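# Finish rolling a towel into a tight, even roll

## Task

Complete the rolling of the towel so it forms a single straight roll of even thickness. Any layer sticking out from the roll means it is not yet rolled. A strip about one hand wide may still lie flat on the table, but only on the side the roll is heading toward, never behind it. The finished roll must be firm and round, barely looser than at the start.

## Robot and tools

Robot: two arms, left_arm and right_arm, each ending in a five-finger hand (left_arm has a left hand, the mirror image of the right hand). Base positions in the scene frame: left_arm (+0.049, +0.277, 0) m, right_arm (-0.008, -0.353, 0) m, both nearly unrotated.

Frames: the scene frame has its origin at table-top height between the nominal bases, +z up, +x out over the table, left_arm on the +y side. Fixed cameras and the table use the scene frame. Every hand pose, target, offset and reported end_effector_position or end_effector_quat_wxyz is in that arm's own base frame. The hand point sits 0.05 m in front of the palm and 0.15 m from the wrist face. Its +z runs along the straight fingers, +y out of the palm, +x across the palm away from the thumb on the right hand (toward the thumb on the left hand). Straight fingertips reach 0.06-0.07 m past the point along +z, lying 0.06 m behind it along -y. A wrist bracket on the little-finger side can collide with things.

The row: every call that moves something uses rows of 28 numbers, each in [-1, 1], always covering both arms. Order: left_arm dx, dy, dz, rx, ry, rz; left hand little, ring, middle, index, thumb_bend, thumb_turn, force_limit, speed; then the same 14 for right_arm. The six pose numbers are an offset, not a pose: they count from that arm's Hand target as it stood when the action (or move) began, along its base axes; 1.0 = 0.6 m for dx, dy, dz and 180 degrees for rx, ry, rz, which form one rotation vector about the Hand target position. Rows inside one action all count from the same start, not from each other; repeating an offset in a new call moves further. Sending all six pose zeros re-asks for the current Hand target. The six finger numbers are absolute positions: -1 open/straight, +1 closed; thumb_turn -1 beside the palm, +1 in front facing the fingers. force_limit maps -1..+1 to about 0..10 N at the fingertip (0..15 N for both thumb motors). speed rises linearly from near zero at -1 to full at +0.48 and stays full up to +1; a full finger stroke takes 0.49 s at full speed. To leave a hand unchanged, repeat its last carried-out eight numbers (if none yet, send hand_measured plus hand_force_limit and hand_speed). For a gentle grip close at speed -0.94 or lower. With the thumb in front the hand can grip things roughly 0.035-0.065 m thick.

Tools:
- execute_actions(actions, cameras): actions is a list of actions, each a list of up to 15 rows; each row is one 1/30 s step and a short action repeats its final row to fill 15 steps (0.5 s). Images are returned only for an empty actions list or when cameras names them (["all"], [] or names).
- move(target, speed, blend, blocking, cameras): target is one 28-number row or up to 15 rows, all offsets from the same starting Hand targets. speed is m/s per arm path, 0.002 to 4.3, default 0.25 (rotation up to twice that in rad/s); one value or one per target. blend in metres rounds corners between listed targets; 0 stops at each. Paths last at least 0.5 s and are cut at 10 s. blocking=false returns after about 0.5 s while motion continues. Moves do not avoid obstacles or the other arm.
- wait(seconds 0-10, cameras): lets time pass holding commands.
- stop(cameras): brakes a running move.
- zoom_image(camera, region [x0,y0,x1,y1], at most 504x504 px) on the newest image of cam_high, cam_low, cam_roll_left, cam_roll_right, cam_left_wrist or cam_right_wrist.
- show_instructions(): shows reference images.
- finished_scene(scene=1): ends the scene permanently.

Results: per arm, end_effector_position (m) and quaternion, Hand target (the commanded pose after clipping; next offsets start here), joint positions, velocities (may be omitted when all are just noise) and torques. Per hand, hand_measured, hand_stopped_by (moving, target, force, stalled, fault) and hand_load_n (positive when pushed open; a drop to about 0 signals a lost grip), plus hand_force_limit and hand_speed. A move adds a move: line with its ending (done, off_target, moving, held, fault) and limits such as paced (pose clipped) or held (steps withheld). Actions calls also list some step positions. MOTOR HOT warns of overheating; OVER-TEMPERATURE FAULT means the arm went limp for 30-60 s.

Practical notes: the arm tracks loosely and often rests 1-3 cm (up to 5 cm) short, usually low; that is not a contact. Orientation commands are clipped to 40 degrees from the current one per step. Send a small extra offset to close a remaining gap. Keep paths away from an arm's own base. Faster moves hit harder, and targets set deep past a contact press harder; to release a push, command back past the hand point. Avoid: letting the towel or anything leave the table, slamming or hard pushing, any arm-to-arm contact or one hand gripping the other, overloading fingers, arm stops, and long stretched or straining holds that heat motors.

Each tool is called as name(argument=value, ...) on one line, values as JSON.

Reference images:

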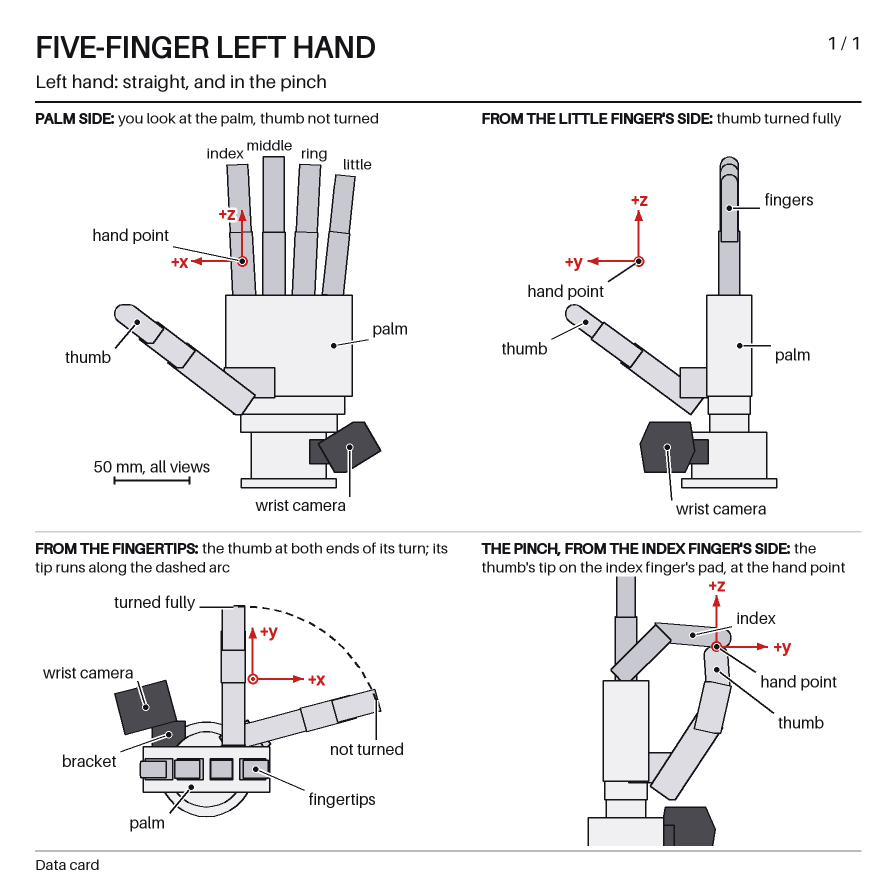

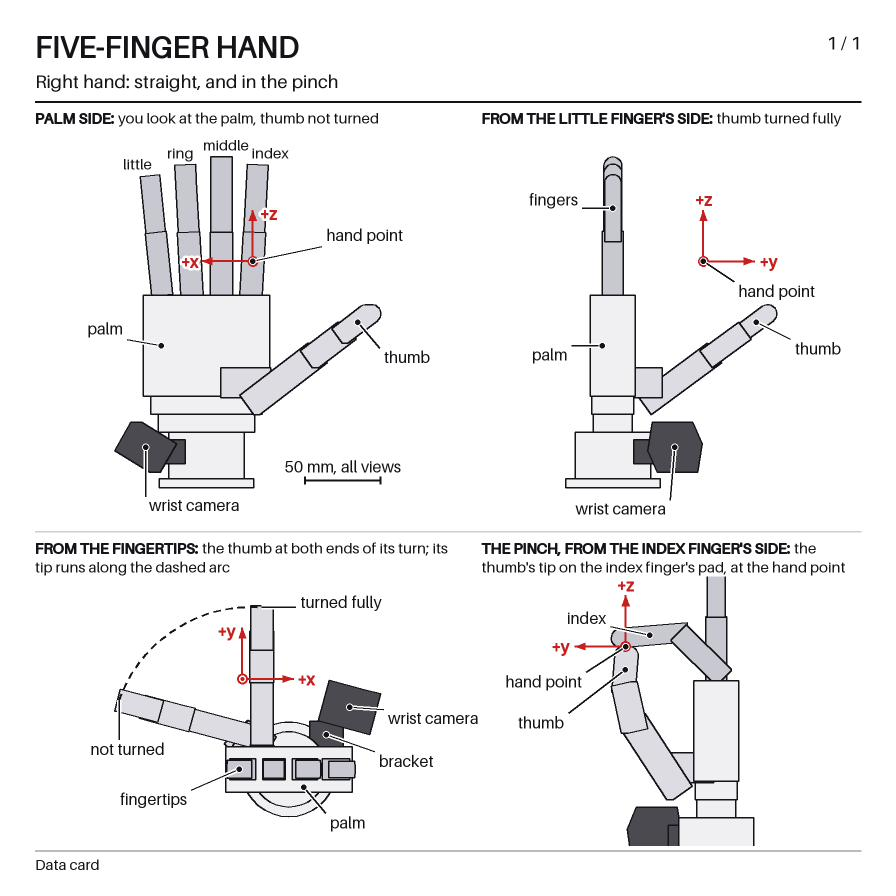

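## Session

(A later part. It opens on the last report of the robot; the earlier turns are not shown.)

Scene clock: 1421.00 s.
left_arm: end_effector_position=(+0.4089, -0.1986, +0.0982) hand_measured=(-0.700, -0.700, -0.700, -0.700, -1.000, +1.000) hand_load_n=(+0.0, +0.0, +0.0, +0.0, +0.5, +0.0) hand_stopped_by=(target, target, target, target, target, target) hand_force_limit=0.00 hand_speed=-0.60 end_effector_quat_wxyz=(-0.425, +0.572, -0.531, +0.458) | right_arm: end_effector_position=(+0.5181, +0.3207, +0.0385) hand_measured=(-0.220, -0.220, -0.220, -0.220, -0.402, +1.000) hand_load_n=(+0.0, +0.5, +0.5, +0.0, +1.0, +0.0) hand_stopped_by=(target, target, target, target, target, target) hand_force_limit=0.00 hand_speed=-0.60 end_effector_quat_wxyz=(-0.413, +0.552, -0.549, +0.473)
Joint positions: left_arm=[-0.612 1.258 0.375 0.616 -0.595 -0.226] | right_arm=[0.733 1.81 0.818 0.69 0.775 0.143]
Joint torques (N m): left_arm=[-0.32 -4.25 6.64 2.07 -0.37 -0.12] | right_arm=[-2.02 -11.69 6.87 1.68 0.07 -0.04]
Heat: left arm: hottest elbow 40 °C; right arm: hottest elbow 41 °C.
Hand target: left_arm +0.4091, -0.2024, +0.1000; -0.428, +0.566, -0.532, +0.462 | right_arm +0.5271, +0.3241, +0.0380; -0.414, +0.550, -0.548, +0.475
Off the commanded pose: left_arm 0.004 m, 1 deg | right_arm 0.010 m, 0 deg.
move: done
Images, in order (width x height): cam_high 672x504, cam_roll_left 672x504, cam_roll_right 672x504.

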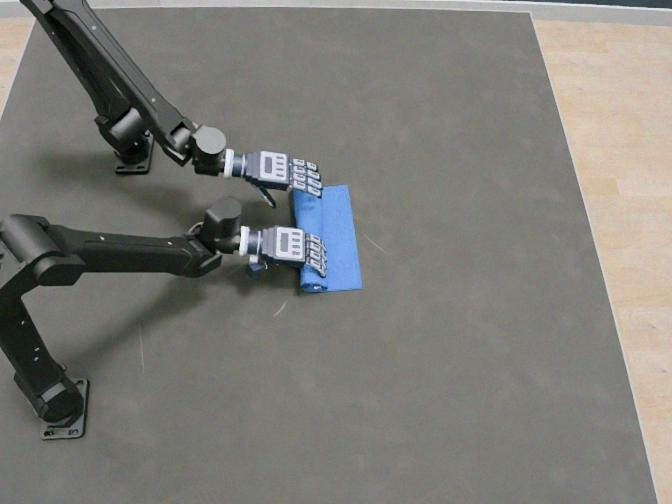

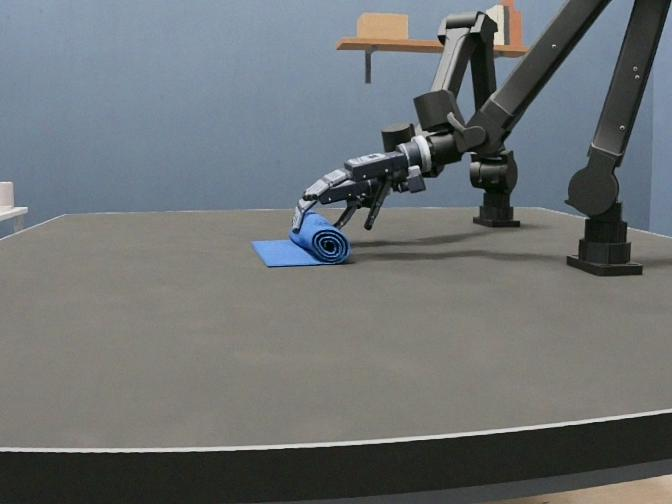

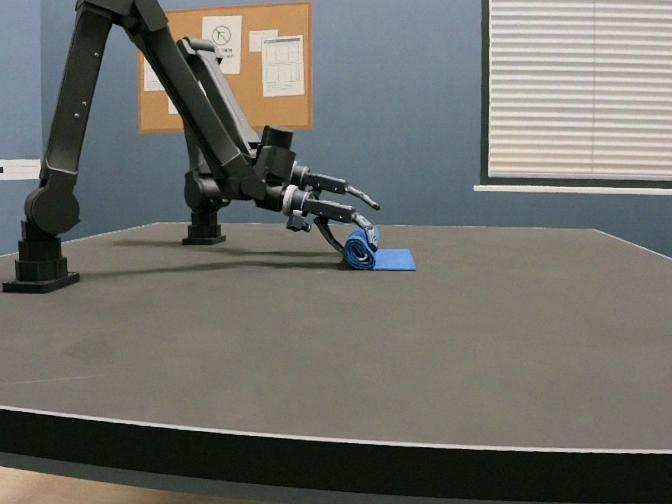

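move(target=[[0.0215,0,-0.01,0,0,0,-0.7,-0.7,-0.7,-0.7,-1,1,0,-0.6, 0,0,0,0,0,0,-0.22,-0.22,-0.22,-0.22,-0.40,1,0,-0.6],[0.0215,0,-0.09,0,0,0,-0.7,-0.7,-0.7,-0.7,-1,1,0,-0.6, 0,0,0,0,0,0,-0.22,-0.22,-0.22,-0.22,-0.40,1,0,-0.6],[0.0215,0,-0.0985,0,0,0,-0.5,-0.5,-0.5,-0.5,-0.75,1,0,-0.6, 0,0,0,0,0,0,-0.22,-0.22,-0.22,-0.22,-0.40,1,0,-0.6]], speed=[0.15,0.15,0.1], cameras=["cam_roll_left","cam_high"])

zoom_image(camera="cam_roll_left", region=[230, 180, 390, 290])

Scene clock: 1432.07 s.
left_arm: end_effector_position=(+0.4215, -0.2076, +0.0451) hand_measured=(-0.500, -0.500, -0.500, -0.500, -0.750, +1.000) hand_load_n=(+0.0, +0.0, +0.0, +0.0, +0.0, +0.0) hand_stopped_by=(target, target, target, target, target, target) hand_force_limit=0.00 hand_speed=-0.60 end_effector_quat_wxyz=(-0.424, +0.566, -0.530, +0.468) | right_arm: end_effector_position=(+0.5181, +0.3207, +0.0385) hand_measured=(-0.220, -0.220, -0.220, -0.220, -0.402, +1.000) hand_load_n=(+0.0, +0.5, +0.0, +0.0, +1.0, +0.0) hand_stopped_by=(target, target, target, target, target, target) hand_force_limit=0.00 hand_speed=-0.60 end_effector_quat_wxyz=(-0.413, +0.552, -0.549, +0.473)
Joint positions: left_arm=[-0.606 1.538 0.363 0.932 -0.576 -0.216] | right_arm=[0.733 1.81 0.818 0.69 0.775 0.143]
Joint torques (N m): left_arm=[1.2 -5.6 4.3 1.7 -0.14 -0.15] | right_arm=[-1.9 -11.75 6.9 1.7 0.08 -0.05]
Heat: left arm: hottest elbow 39 °C; right arm: hottest elbow 40 °C.
Hand target: left_arm +0.4220, -0.2026, +0.0409; -0.428, +0.566, -0.532, +0.462 | right_arm +0.5271, +0.3241, +0.0380; -0.414, +0.550, -0.548, +0.475
Off the commanded pose: left_arm 0.007 m, 1 deg | right_arm 0.010 m, 0 deg.
move: done; target 3's new numbers were sent with left_arm's hand 0.012 m and 2 deg from that target
Images, in order (width x height): cam_high 672x504, cam_roll_left 672x504.

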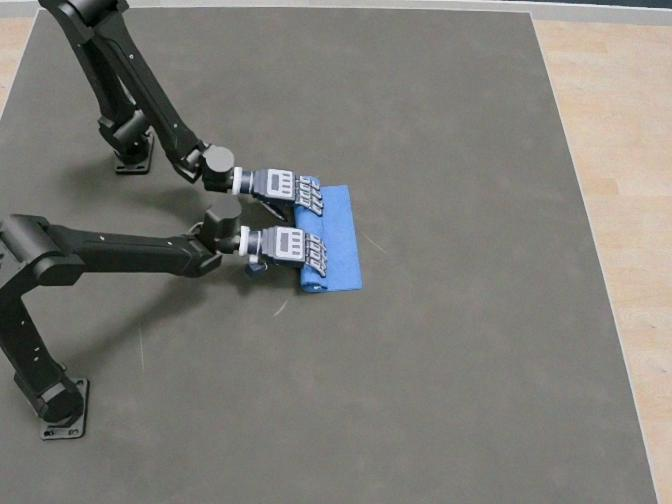

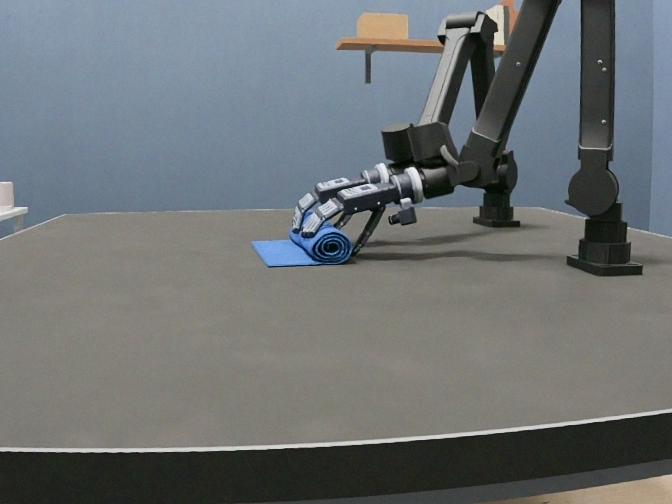

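Scaled by 3.150.

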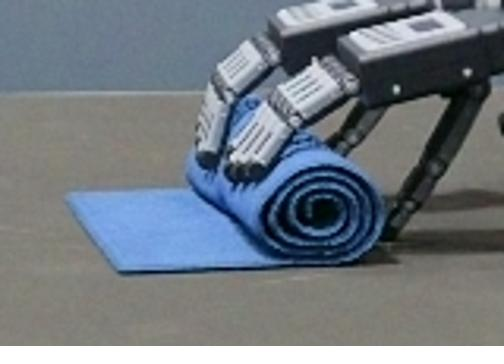

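move(target=[[0.0267,0,-0.003,0,0,0,-0.5,-0.5,-0.5,-0.5,-0.75,1,0,-0.6, 0,0,0,0,0,0,-0.22,-0.22,-0.22,-0.22,-0.40,1,0,-0.6],[0.0267,0,-0.005,0,0,0,-0.34,-0.34,-0.34,-0.34,-0.52,1,0,-0.6, 0,0,0,0,0,0,-0.22,-0.22,-0.22,-0.22,-0.40,1,0,-0.6],[0.0267,0,-0.005,0,0,0,-0.24,-0.24,-0.24,-0.24,-0.42,1,0,-0.6, 0,0,0,0,0,0,-0.22,-0.22,-0.22,-0.22,-0.40,1,0,-0.6]], speed=[0.08,0.08,0.08], cameras=["cam_roll_left","cam_roll_right","cam_high"])

zoom_image(camera="cam_roll_left", region=[230, 180, 390, 290])

zoom_image(camera="cam_high", region=[260, 170, 420, 310])

Scene clock: 1440.83 s.
left_arm: end_effector_position=(+0.4318, -0.2043, +0.0398) hand_measured=(-0.240, -0.240, -0.240, -0.240, -0.422, +1.000) hand_load_n=(+0.0, +0.0, +1.0, +2.0, +2.0, +0.0) hand_stopped_by=(target, target, target, target, target, target) hand_force_limit=0.00 hand_speed=-0.60 end_effector_quat_wxyz=(-0.422, +0.568, -0.529, +0.468) | right_arm: end_effector_position=(+0.5181, +0.3206, +0.0384) hand_measured=(-0.220, -0.220, -0.220, -0.220, -0.402, +1.000) hand_load_n=(+0.0, +1.0, +0.5, -0.5, +0.5, -0.5) hand_stopped_by=(target, target, target, target, target, target) hand_force_limit=0.00 hand_speed=-0.60 end_effector_quat_wxyz=(-0.412, +0.553, -0.548, +0.473)
Joint positions: left_arm=[-0.576 1.573 0.38 0.95 -0.547 -0.216] | right_arm=[0.733 1.81 0.818 0.69 0.775 0.142]
Joint torques (N m): left_arm=[1.14 -5.54 5.53 1.4 -0.15 -0.06] | right_arm=[-1.96 -11.75 6.86 1.69 0.08 -0.03]
Heat: left arm: hottest elbow 38 °C; right arm: hottest elbow 40 °C.
Hand target: left_arm +0.4379, -0.2025, +0.0378; -0.428, +0.566, -0.532, +0.462 | right_arm +0.5271, +0.3241, +0.0381; -0.414, +0.550, -0.548, +0.475
Off the commanded pose: left_arm 0.007 m, 1 deg | right_arm 0.010 m, 0 deg.
move: done; target 2's new numbers were sent with left_arm's hand 0.013 m and 2 deg from that target
Images, in order (width x height): cam_high 672x504, cam_roll_left 672x504, cam_roll_right 672x504.

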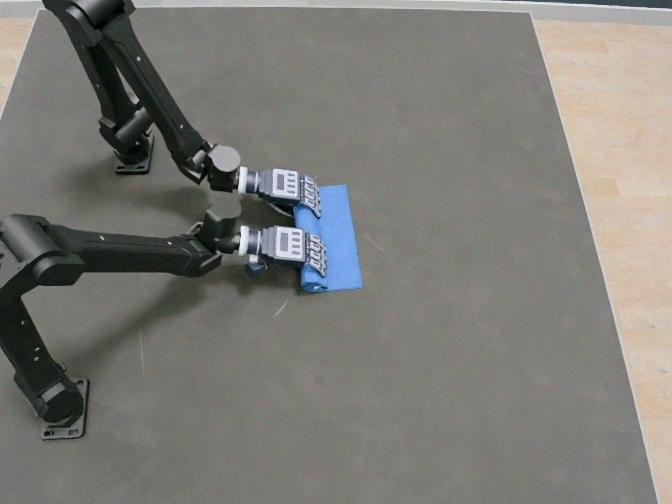

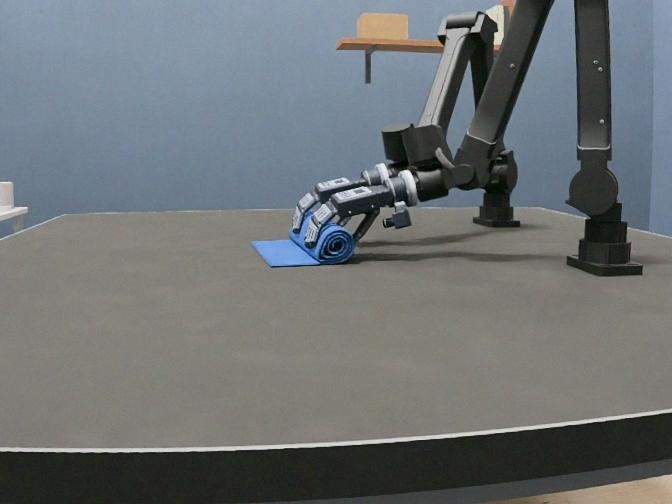

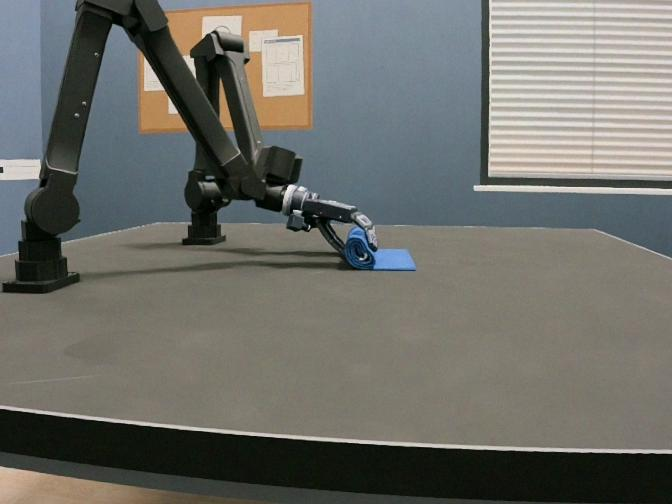

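Scaled by 3.150.

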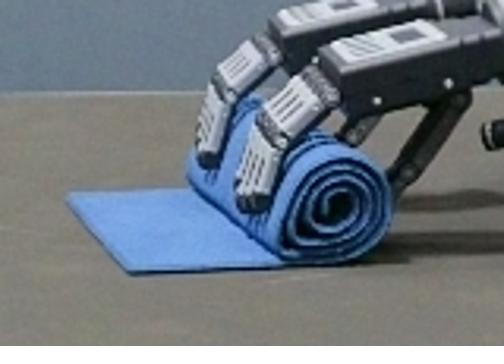

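Scaled by 3.150.

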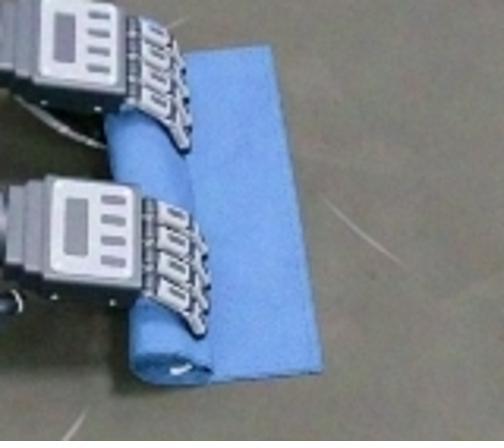

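move(target=[[0.0242,0.0022,0.0068,-0.0049,0.1221,0,-0.24,-0.24,-0.24,-0.24,-0.42,1,0,-0.6, 0.0227,0.0011,0.0072,0.0026,0.1222,0,-0.22,-0.22,-0.22,-0.22,-0.40,1,0,-0.6],[0.0485,0.0045,0.0137,-0.0098,0.2443,0,-0.24,-0.24,-0.24,-0.24,-0.42,1,0,-0.6, 0.0455,0.0022,0.0143,0.0051,0.2444,0,-0.22,-0.22,-0.22,-0.22,-0.40,1,0,-0.6],[0.0727,0.0067,0.0205,-0.0147,0.3664,0,-0.24,-0.24,-0.24,-0.24,-0.42,1,0,-0.6, 0.0682,0.0033,0.0215,0.0077,0.3666,0,-0.22,-0.22,-0.22,-0.22,-0.40,1,0,-0.6]], speed=[0.15,0.15,0.15], blend=[0.01,0.01,0], cameras=["cam_roll_left","cam_roll_right","cam_high"])

zoom_image(camera="cam_roll_left", region=[230, 180, 390, 290])

zoom_image(camera="cam_roll_right", region=[300, 180, 460, 290])

zoom_image(camera="cam_high", region=[260, 170, 420, 310])

Scene clock: 1460.80 s.
left_arm: end_effector_position=(+0.4738, -0.2019, +0.0576) hand_measured=(-0.240, -0.240, -0.240, -0.240, -0.422, +1.000) hand_load_n=(+0.0, +0.0, -4.5, +0.0, +0.0, +0.0) hand_stopped_by=(target, target, target, target, target, target) hand_force_limit=0.00 hand_speed=-0.60 end_effector_quat_wxyz=(-0.060, +0.732, -0.671, +0.100) | right_arm: end_effector_position=(+0.5533, +0.3231, +0.0496) hand_measured=(-0.220, -0.220, -0.220, -0.220, -0.400, +1.000) hand_load_n=(+0.0, +0.5, -1.0, +0.0, +0.0, +0.0) hand_stopped_by=(target, target, target, target, target, target) hand_force_limit=0.00 hand_speed=-0.60 end_effector_quat_wxyz=(-0.048, +0.719, -0.687, +0.092)
Joint positions: left_arm=[-0.311 1.729 1.285 -0.895 -0.025 -0.396] | right_arm=[0.49 2.098 1.842 -1.164 0.144 0.433]
Joint torques (N m): left_arm=[1.26 -9.58 9.63 0.06 -0.11 -0.21] | right_arm=[-2.2 -17.26 10.44 0.2 -0.03 0.06]
Heat: left arm: hottest elbow 37 °C; right arm: hottest elbow 40 °C.
Hand target: left_arm +0.4816, -0.1985, +0.0502; -0.056, +0.736, -0.669, +0.091 | right_arm +0.5679, +0.3260, +0.0509; -0.055, +0.715, -0.691, +0.093
Off the commanded pose: left_arm 0.011 m, 1 deg | right_arm 0.015 m, 1 deg.
move: off_target (left_arm, right_arm)
Images, in order (width x height): cam_high 672x504, cam_roll_left 672x504, cam_roll_right 672x504.

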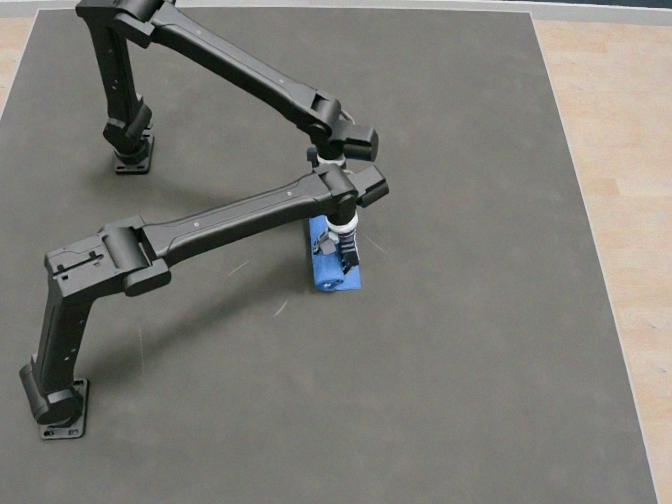

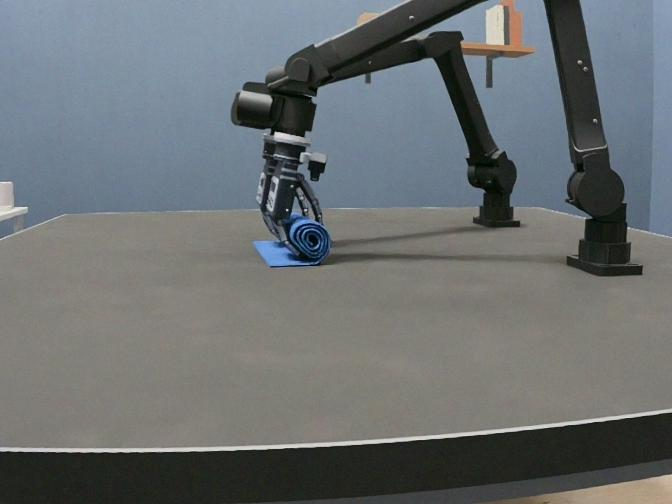

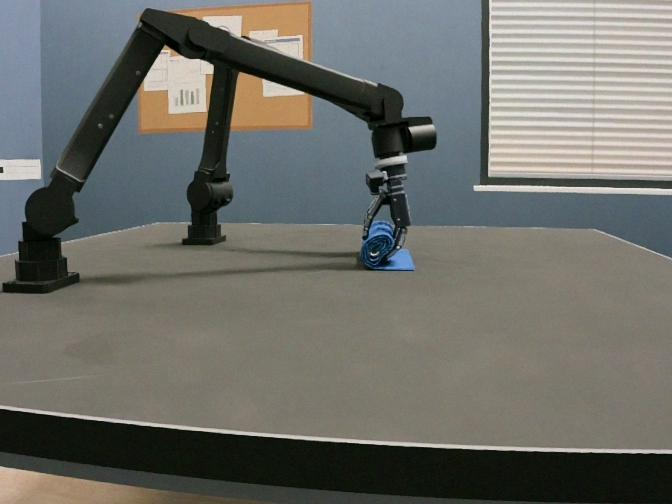

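Scaled by 3.150.

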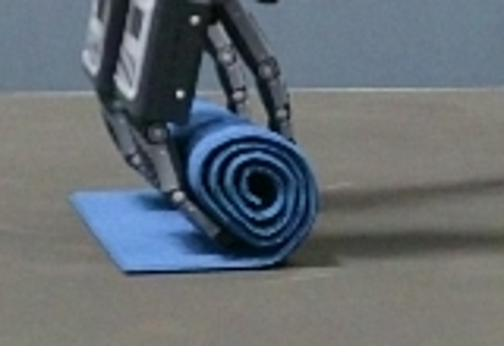

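Scaled by 3.150.

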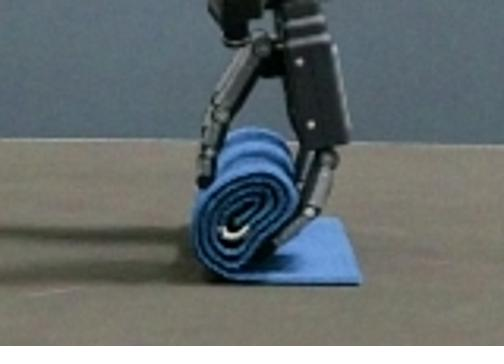

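Scaled by 3.150.

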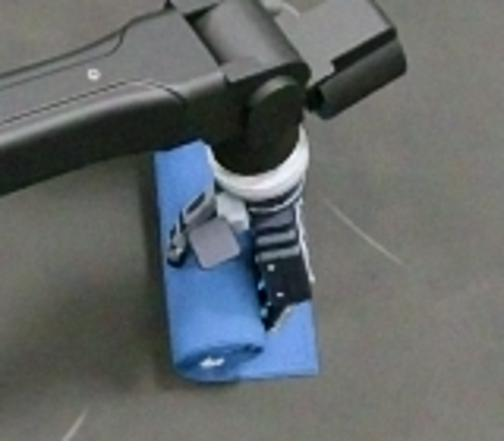

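move(target=[[0,0,0,0,0,0,-0.24,-0.24,-0.24,-0.24,-0.42,1,0,-0.6, 0,0,0,0,0,0,-0.22,-0.22,-0.22,-0.22,-1,1,0,-0.6],[0,0,0,0,0,0,-0.24,-0.24,-0.24,-0.24,-0.42,1,0,-0.6, 0.04,0,0.015,0,0,0,-0.22,-0.22,-0.22,-0.22,-1,1,0,-0.6],[0,0,0,0,0,0,-0.24,-0.24,-0.24,-0.24,-0.42,1,0,-0.6, 0.05,0,0.12,0,0,0,-0.22,-0.22,-0.22,-0.22,-1,1,0,-0.6],[0,0,0,0,0,0,-0.24,-0.24,-0.24,-0.24,-0.42,1,0,-0.6, -0.0632,-0.0033,0.0817,-0.0077,-0.3666,0,-0.7,-0.7,-0.7,-0.7,-1,1,0,-0.6]], speed=[0.1,0.1,0.2,0.3], cameras=["cam_roll_left","cam_roll_right","cam_high"])

zoom_image(camera="cam_roll_right", region=[300, 180, 460, 290])

zoom_image(camera="cam_roll_left", region=[230, 180, 390, 290])

zoom_image(camera="cam_high", region=[260, 170, 420, 310])

Scene clock: 1481.10 s.
left_arm: end_effector_position=(+0.4738, -0.2020, +0.0576) hand_measured=(-0.240, -0.240, -0.240, -0.240, -0.422, +1.000) hand_load_n=(+0.0, +0.0, -4.5, +0.0, +0.0, +0.0) hand_stopped_by=(target, target, target, target, target, target) hand_force_limit=0.00 hand_speed=-0.60 end_effector_quat_wxyz=(-0.060, +0.732, -0.671, +0.100) | right_arm: end_effector_position=(+0.5287, +0.3201, +0.0976) hand_measured=(-0.700, -0.700, -0.700, -0.700, -1.000, +1.000) hand_load_n=(+0.0, +0.0, +0.0, +0.0, +0.0, +0.0) hand_stopped_by=(target, target, target, target, target, target) hand_force_limit=0.00 hand_speed=-0.60 end_effector_quat_wxyz=(-0.409, +0.551, -0.552, +0.474)
Joint positions: left_arm=[-0.311 1.729 1.285 -0.895 -0.025 -0.396] | right_arm=[0.719 1.683 0.875 0.501 0.77 0.144]
Joint torques (N m): left_arm=[1.32 -9.58 9.63 0.03 -0.12 -0.21] | right_arm=[-1.08 -12.51 6.46 2.09 0.12 -0.06]
Heat: left arm: hottest elbow 38 °C; right arm: hottest elbow 41 °C.
Hand target: left_arm +0.4816, -0.1985, +0.0502; -0.056, +0.736, -0.669, +0.091 | right_arm +0.5300, +0.3241, +0.0999; -0.414, +0.550, -0.548, +0.475
Off the commanded pose: left_arm 0.011 m, 1 deg | right_arm 0.005 m, 1 deg.
move: off_target (left_arm)
Images, in order (width x height): cam_high 672x504, cam_roll_left 672x504, cam_roll_right 672x504.

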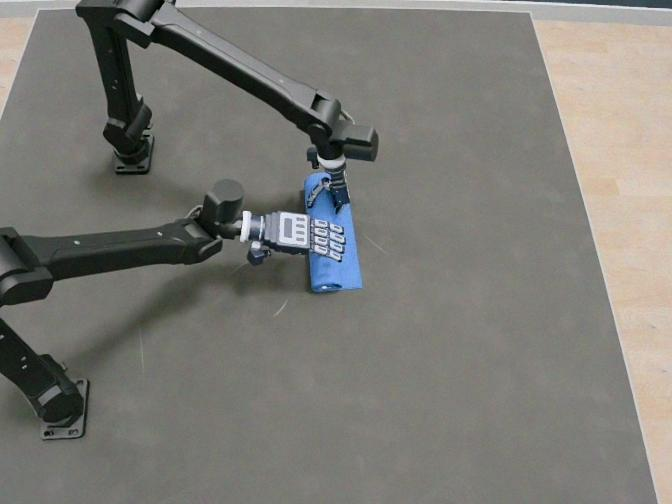

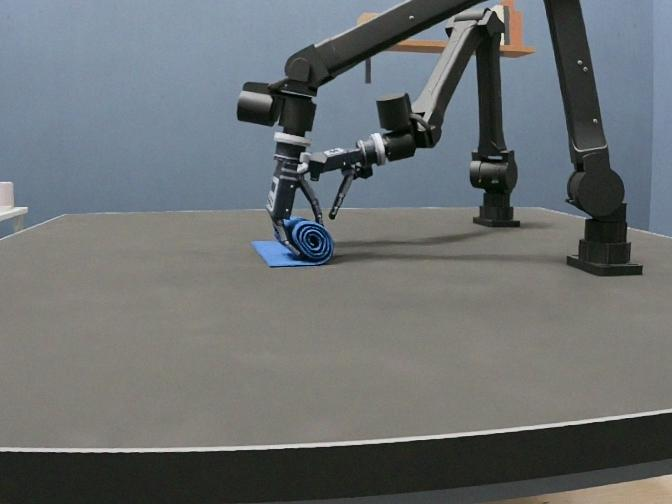

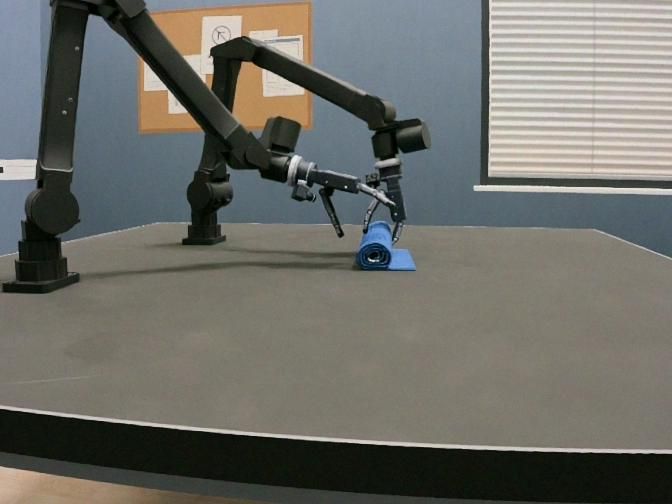

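Scaled by 3.150.

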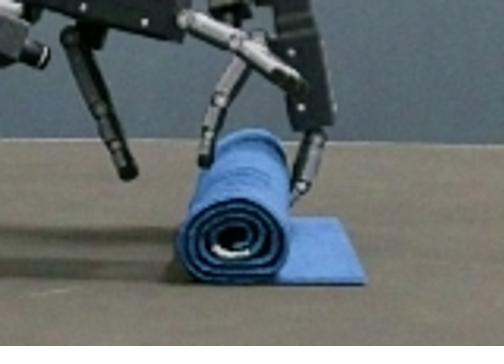

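Scaled by 3.150.

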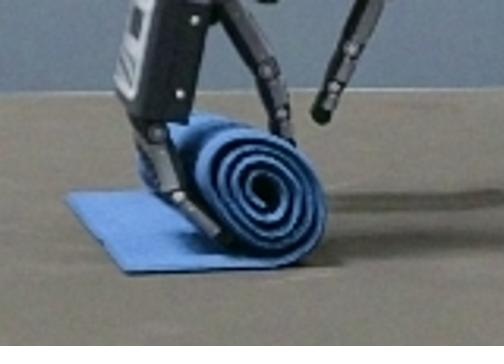

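Scaled by 3.150.

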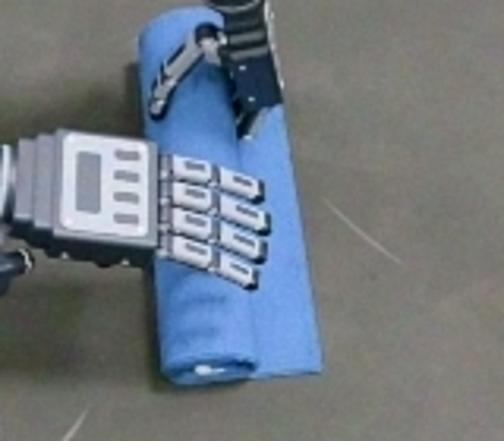

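move(target=[[0,0,0,0,0,0,-0.24,-0.24,-0.24,-0.24,-0.42,1,0,-0.6, 0,0,-0.01,0,0,0,-0.7,-0.7,-0.7,-0.7,-1,1,0,-0.6],[0,0,0,0,0,0,-0.24,-0.24,-0.24,-0.24,-0.42,1,0,-0.6, 0,0,-0.09,0,0,0,-0.7,-0.7,-0.7,-0.7,-1,1,0,-0.6],[0,0,0,0,0,0,-0.24,-0.24,-0.24,-0.24,-0.42,1,0,-0.6, 0,0,-0.0985,0,0,0,-0.5,-0.5,-0.5,-0.5,-0.75,1,0,-0.6],[0,0,0,0,0,0,-0.24,-0.24,-0.24,-0.24,-0.42,1,0,-0.6, 0.0350,0,-0.1015,0,0,0,-0.5,-0.5,-0.5,-0.5,-0.75,1,0,-0.6],[0,0,0,0,0,0,-0.24,-0.24,-0.24,-0.24,-0.42,1,0,-0.6, 0.0350,0,-0.1035,0,0,0,-0.33,-0.33,-0.33,-0.33,-0.5,1,0,-0.6],[0,0,0,0,0,0,-0.24,-0.24,-0.24,-0.24,-0.42,1,0,-0.6, 0.0350,0,-0.1035,0,0,0,-0.22,-0.22,-0.22,-0.22,-0.40,1,0,-0.6]], speed=[0.15,0.15,0.1,0.08,0.08,0.08], cameras=["cam_roll_left","cam_roll_right","cam_high"])

zoom_image(camera="cam_roll_right", region=[300, 180, 460, 290])

zoom_image(camera="cam_high", region=[260, 170, 420, 310])

Scene clock: 1493.37 s.
left_arm: end_effector_position=(+0.4738, -0.2020, +0.0576) hand_measured=(-0.240, -0.240, -0.240, -0.240, -0.422, +1.000) hand_load_n=(+0.0, +0.0, -5.0, +0.5, +0.0, +0.0) hand_stopped_by=(target, target, target, target, target, target) hand_force_limit=0.00 hand_speed=-0.60 end_effector_quat_wxyz=(-0.060, +0.732, -0.671, +0.100) | right_arm: end_effector_position=(+0.5407, +0.3215, +0.0378) hand_measured=(-0.220, -0.220, -0.220, -0.220, -0.402, +1.000) hand_load_n=(+0.0, +0.5, +2.5, +1.0, +3.0, +0.0) hand_stopped_by=(target, target, target, target, target, target) hand_force_limit=0.00 hand_speed=-0.60 end_effector_quat_wxyz=(-0.412, +0.553, -0.549, +0.472)
Joint positions: left_arm=[-0.311 1.729 1.285 -0.895 -0.025 -0.396] | right_arm=[0.702 1.842 0.87 0.676 0.743 0.132]
Joint torques (N m): left_arm=[1.26 -9.64 9.63 0.05 -0.12 -0.21] | right_arm=[-2.08 -12.28 7.16 1.72 0.08 -0.06]
Heat: left arm: hottest elbow 39 °C; right arm: hottest elbow 40 °C.
Hand target: left_arm +0.4816, -0.1985, +0.0502; -0.057, +0.736, -0.669, +0.091 | right_arm +0.5511, +0.3241, +0.0378; -0.414, +0.550, -0.548, +0.475
Off the commanded pose: left_arm 0.011 m, 1 deg | right_arm 0.011 m, 1 deg.
move: off_target (left_arm, right_arm); target 5's new numbers were sent with right_arm's hand 0.015 m and 1 deg from that target; target 6's new numbers were sent with right_arm's hand 0.014 m and 1 deg from that target
Images, in order (width x height): cam_high 672x504, cam_roll_left 672x504, cam_roll_right 672x504.

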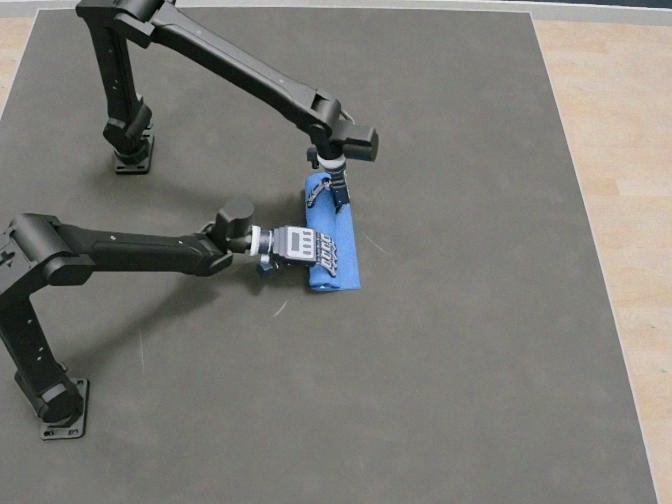

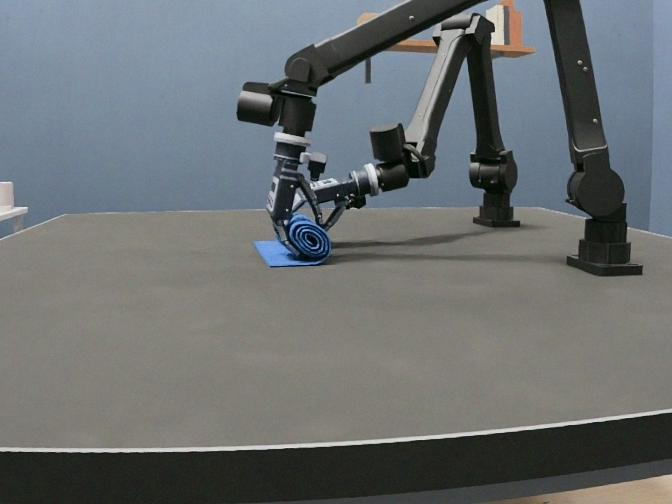

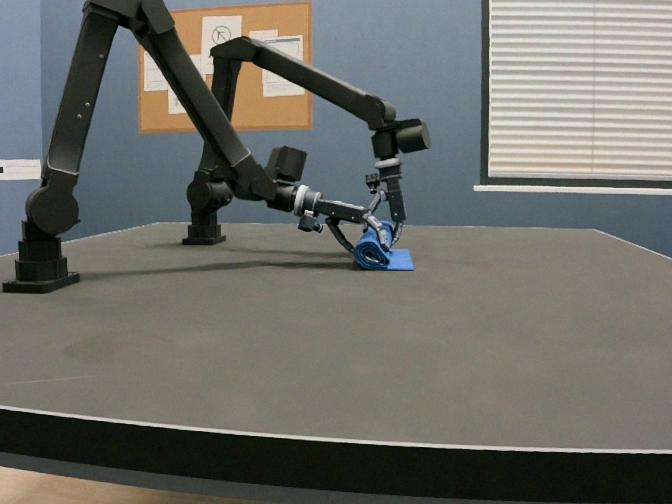

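Scaled by 3.150.

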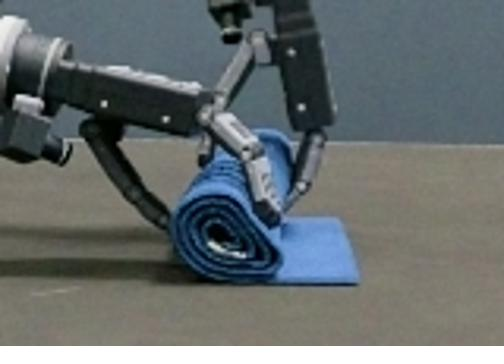

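Scaled by 3.150.

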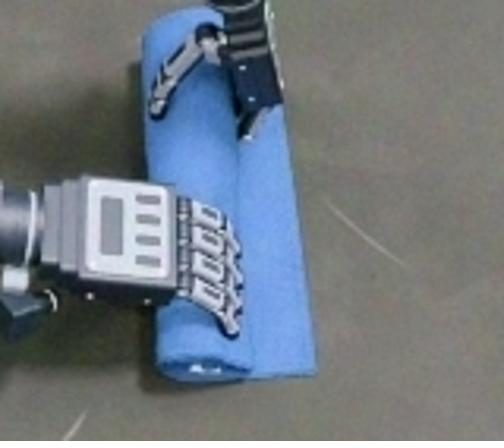

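move(target=[[0,0,0,0,0,0,-0.24,-0.24,-0.24,-0.24,-1,1,0,-0.6, 0,0,0,0,0,0,-0.22,-0.22,-0.22,-0.22,-0.40,1,0,-0.6],[0.04,0,0.015,0,0,0,-0.24,-0.24,-0.24,-0.24,-1,1,0,-0.6, 0,0,0,0,0,0,-0.22,-0.22,-0.22,-0.22,-0.40,1,0,-0.6],[0.05,0,0.12,0,0,0,-0.24,-0.24,-0.24,-0.24,-1,1,0,-0.6, 0,0,0,0,0,0,-0.22,-0.22,-0.22,-0.22,-0.40,1,0,-0.6],[-0.0502,-0.0067,0.083,0.0147,-0.3664,0,-0.7,-0.7,-0.7,-0.7,-1,1,0,-0.6, 0,0,0,0,0,0,-0.22,-0.22,-0.22,-0.22,-0.40,1,0,-0.6]], speed=[0.1,0.1,0.2,0.3], cameras=["cam_roll_left","cam_roll_right","cam_high"])

zoom_image(camera="cam_roll_left", region=[230, 180, 390, 290])

zoom_image(camera="cam_high", region=[260, 170, 420, 310])

Scene clock: 1507.47 s.
left_arm: end_effector_position=(+0.4512, -0.1985, +0.0983) hand_measured=(-0.700, -0.700, -0.700, -0.700, -1.000, +1.000) hand_load_n=(+0.0, +0.0, +0.0, +0.0, +0.0, +0.0) hand_stopped_by=(target, target, target, target, target, target) hand_force_limit=0.00 hand_speed=-0.60 end_effector_quat_wxyz=(-0.425, +0.572, -0.531, +0.458) | right_arm: end_effector_position=(+0.5409, +0.3216, +0.0380) hand_measured=(-0.220, -0.220, -0.220, -0.220, -0.402, +1.000) hand_load_n=(+0.0, +0.5, +2.5, +0.5, +2.5, +0.0) hand_stopped_by=(target, target, target, target, target, target) hand_force_limit=0.00 hand_speed=-0.60 end_effector_quat_wxyz=(-0.413, +0.553, -0.549, +0.472)
Joint positions: left_arm=[-0.535 1.362 0.463 0.644 -0.52 -0.204] | right_arm=[0.702 1.842 0.87 0.679 0.743 0.131]
Joint torques (N m): left_arm=[-0.32 -5.54 6.54 2.11 -0.34 -0.12] | right_arm=[-2.2 -12.22 7.19 1.62 0.08 -0.05]
Heat: left arm: hottest elbow 39 °C; right arm: hottest elbow 40 °C.
Hand target: left_arm +0.4515, -0.2026, +0.0999; -0.428, +0.566, -0.532, +0.462 | right_arm +0.5511, +0.3241, +0.0378; -0.414, +0.550, -0.548, +0.475
Off the commanded pose: left_arm 0.004 m, 1 deg | right_arm 0.011 m, 0 deg.
move: off_target (right_arm)
Images, in order (width x height): cam_high 672x504, cam_roll_left 672x504, cam_roll_right 672x504.

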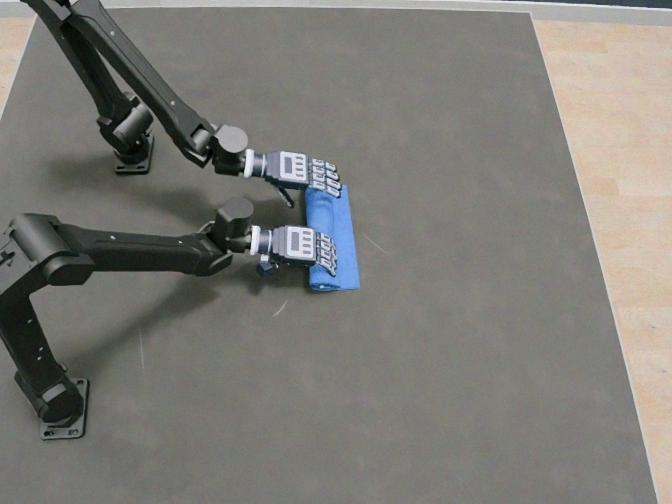

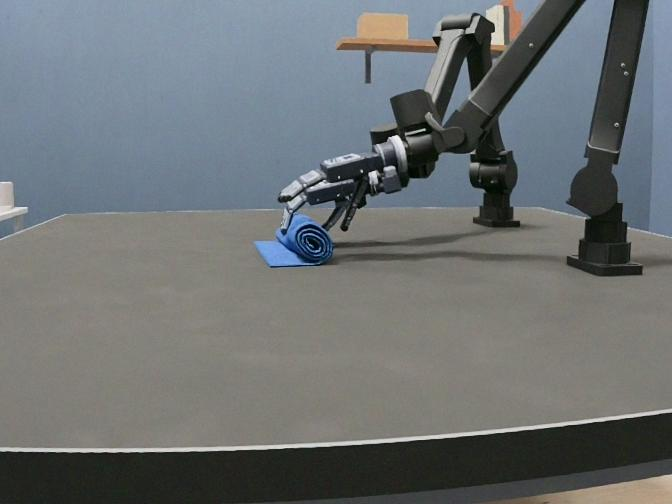

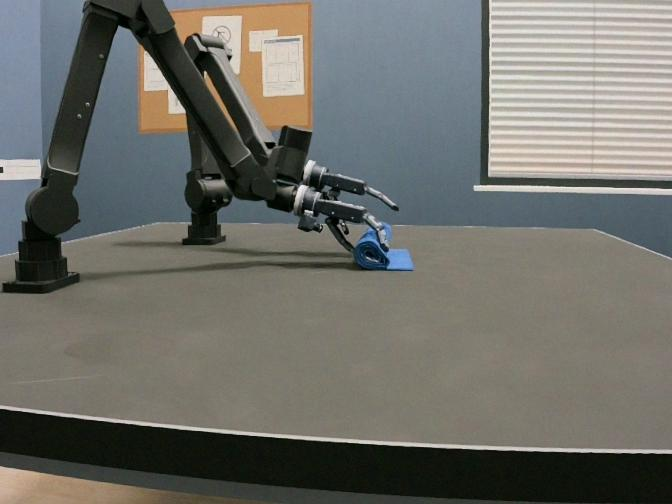

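Scaled by 3.150.

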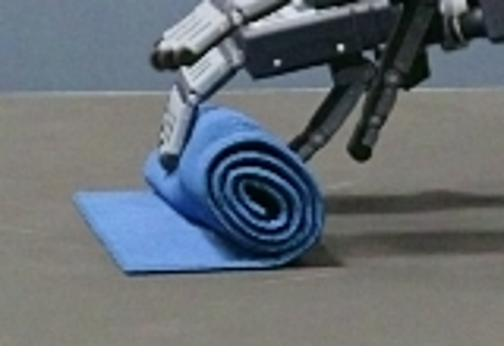

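Scaled by 3.150.

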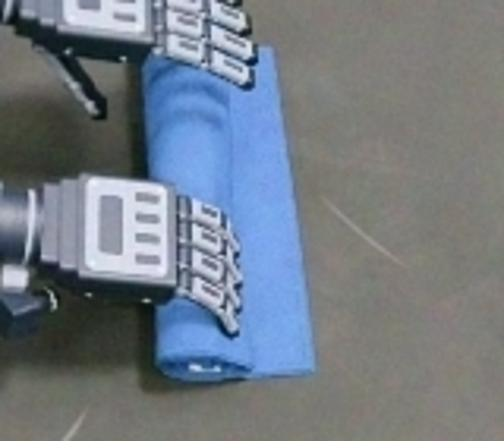

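move(target=[[-0.0042,0,-0.01,0,0,0,-0.7,-0.7,-0.7,-0.7,-1,1,0,-0.6, 0,0,0,0,0,0,-0.22,-0.22,-0.22,-0.22,-0.40,1,0,-0.6],[-0.0042,0,-0.09,0,0,0,-0.7,-0.7,-0.7,-0.7,-1,1,0,-0.6, 0,0,0,0,0,0,-0.22,-0.22,-0.22,-0.22,-0.40,1,0,-0.6],[-0.0042,0,-0.0985,0,0,0,-0.5,-0.5,-0.5,-0.5,-0.75,1,0,-0.6, 0,0,0,0,0,0,-0.22,-0.22,-0.22,-0.22,-0.40,1,0,-0.6],[0.0242,0,-0.1015,0,0,0,-0.5,-0.5,-0.5,-0.5,-0.75,1,0,-0.6, 0,0,0,0,0,0,-0.22,-0.22,-0.22,-0.22,-0.40,1,0,-0.6],[0.0242,0,-0.1035,0,0,0,-0.34,-0.34,-0.34,-0.34,-0.52,1,0,-0.6, 0,0,0,0,0,0,-0.22,-0.22,-0.22,-0.22,-0.40,1,0,-0.6],[0.0242,0,-0.1035,0,0,0,-0.24,-0.24,-0.24,-0.24,-0.42,1,0,-0.6, 0,0,0,0,0,0,-0.22,-0.22,-0.22,-0.22,-0.40,1,0,-0.6]], speed=[0.15,0.15,0.1,0.08,0.08,0.08], cameras=["cam_roll_left","cam_roll_right","cam_high"])

zoom_image(camera="cam_roll_left", region=[230, 180, 390, 290])

zoom_image(camera="cam_roll_right", region=[300, 180, 460, 290])

zoom_image(camera="cam_high", region=[260, 170, 420, 310])

Scene clock: 1520.10 s.
left_arm: end_effector_position=(+0.4604, -0.2036, +0.0408) hand_measured=(-0.240, -0.240, -0.240, -0.240, -0.422, +1.000) hand_load_n=(+0.0, +0.0, +3.0, +0.5, +1.5, +0.0) hand_stopped_by=(target, target, target, target, target, target) hand_force_limit=0.00 hand_speed=-0.60 end_effector_quat_wxyz=(-0.425, +0.567, -0.529, +0.467) | right_arm: end_effector_position=(+0.5409, +0.3214, +0.0377) hand_measured=(-0.220, -0.220, -0.220, -0.220, -0.402, +1.000) hand_load_n=(+0.5, +0.5, +2.0, +0.5, +2.0, -0.5) hand_stopped_by=(target, target, target, target, target, target) hand_force_limit=0.00 hand_speed=-0.60 end_effector_quat_wxyz=(-0.412, +0.554, -0.548, +0.473)
Joint positions: left_arm=[-0.529 1.615 0.445 0.936 -0.505 -0.197] | right_arm=[0.702 1.842 0.87 0.679 0.743 0.128]
Joint torques (N m): left_arm=[1.03 -6.18 5.72 1.39 -0.05 -0.12] | right_arm=[-2.08 -12.34 7.19 1.66 0.07 -0.02]
Heat: left arm: hottest elbow 38 °C; right arm: hottest elbow 40 °C.
Hand target: left_arm +0.4661, -0.2025, +0.0379; -0.428, +0.566, -0.532, +0.462 | right_arm +0.5511, +0.3241, +0.0378; -0.414, +0.550, -0.548, +0.475
Off the commanded pose: left_arm 0.006 m, 1 deg | right_arm 0.011 m, 1 deg.
move: off_target (right_arm); target 3's new numbers were sent with left_arm's hand 0.012 m and 2 deg from that target; target 5's new numbers were sent with left_arm's hand 0.012 m and 1 deg from that target
Images, in order (width x height): cam_high 672x504, cam_roll_left 672x504, cam_roll_right 672x504.

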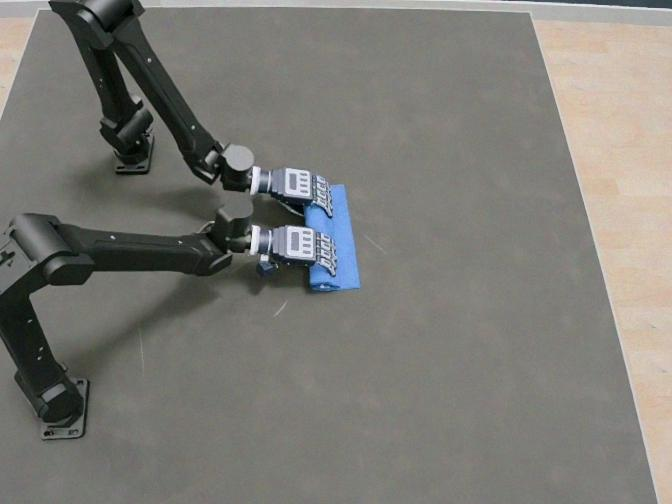

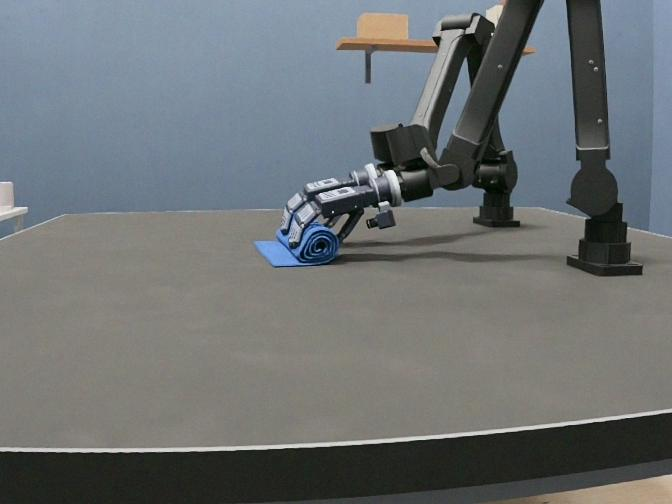

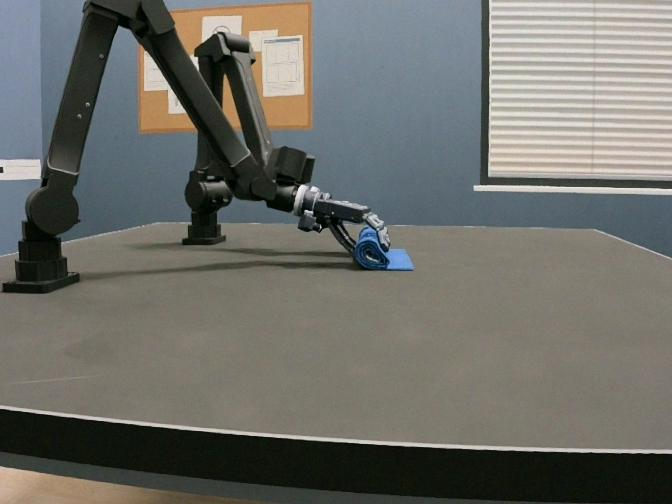

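Scaled by 3.150.

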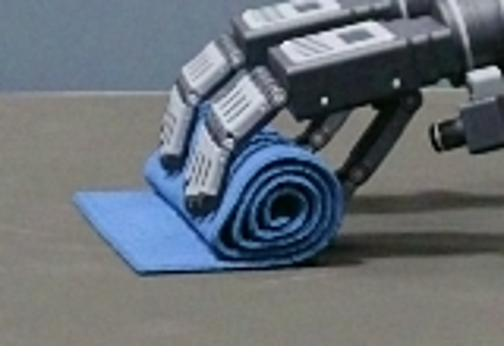

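Scaled by 3.150.

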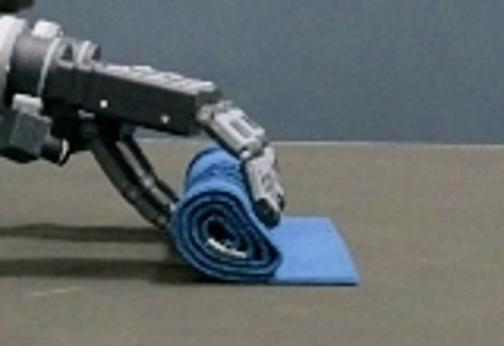

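Scaled by 3.150.

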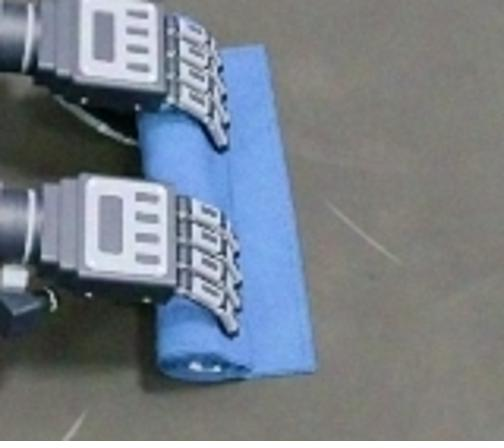

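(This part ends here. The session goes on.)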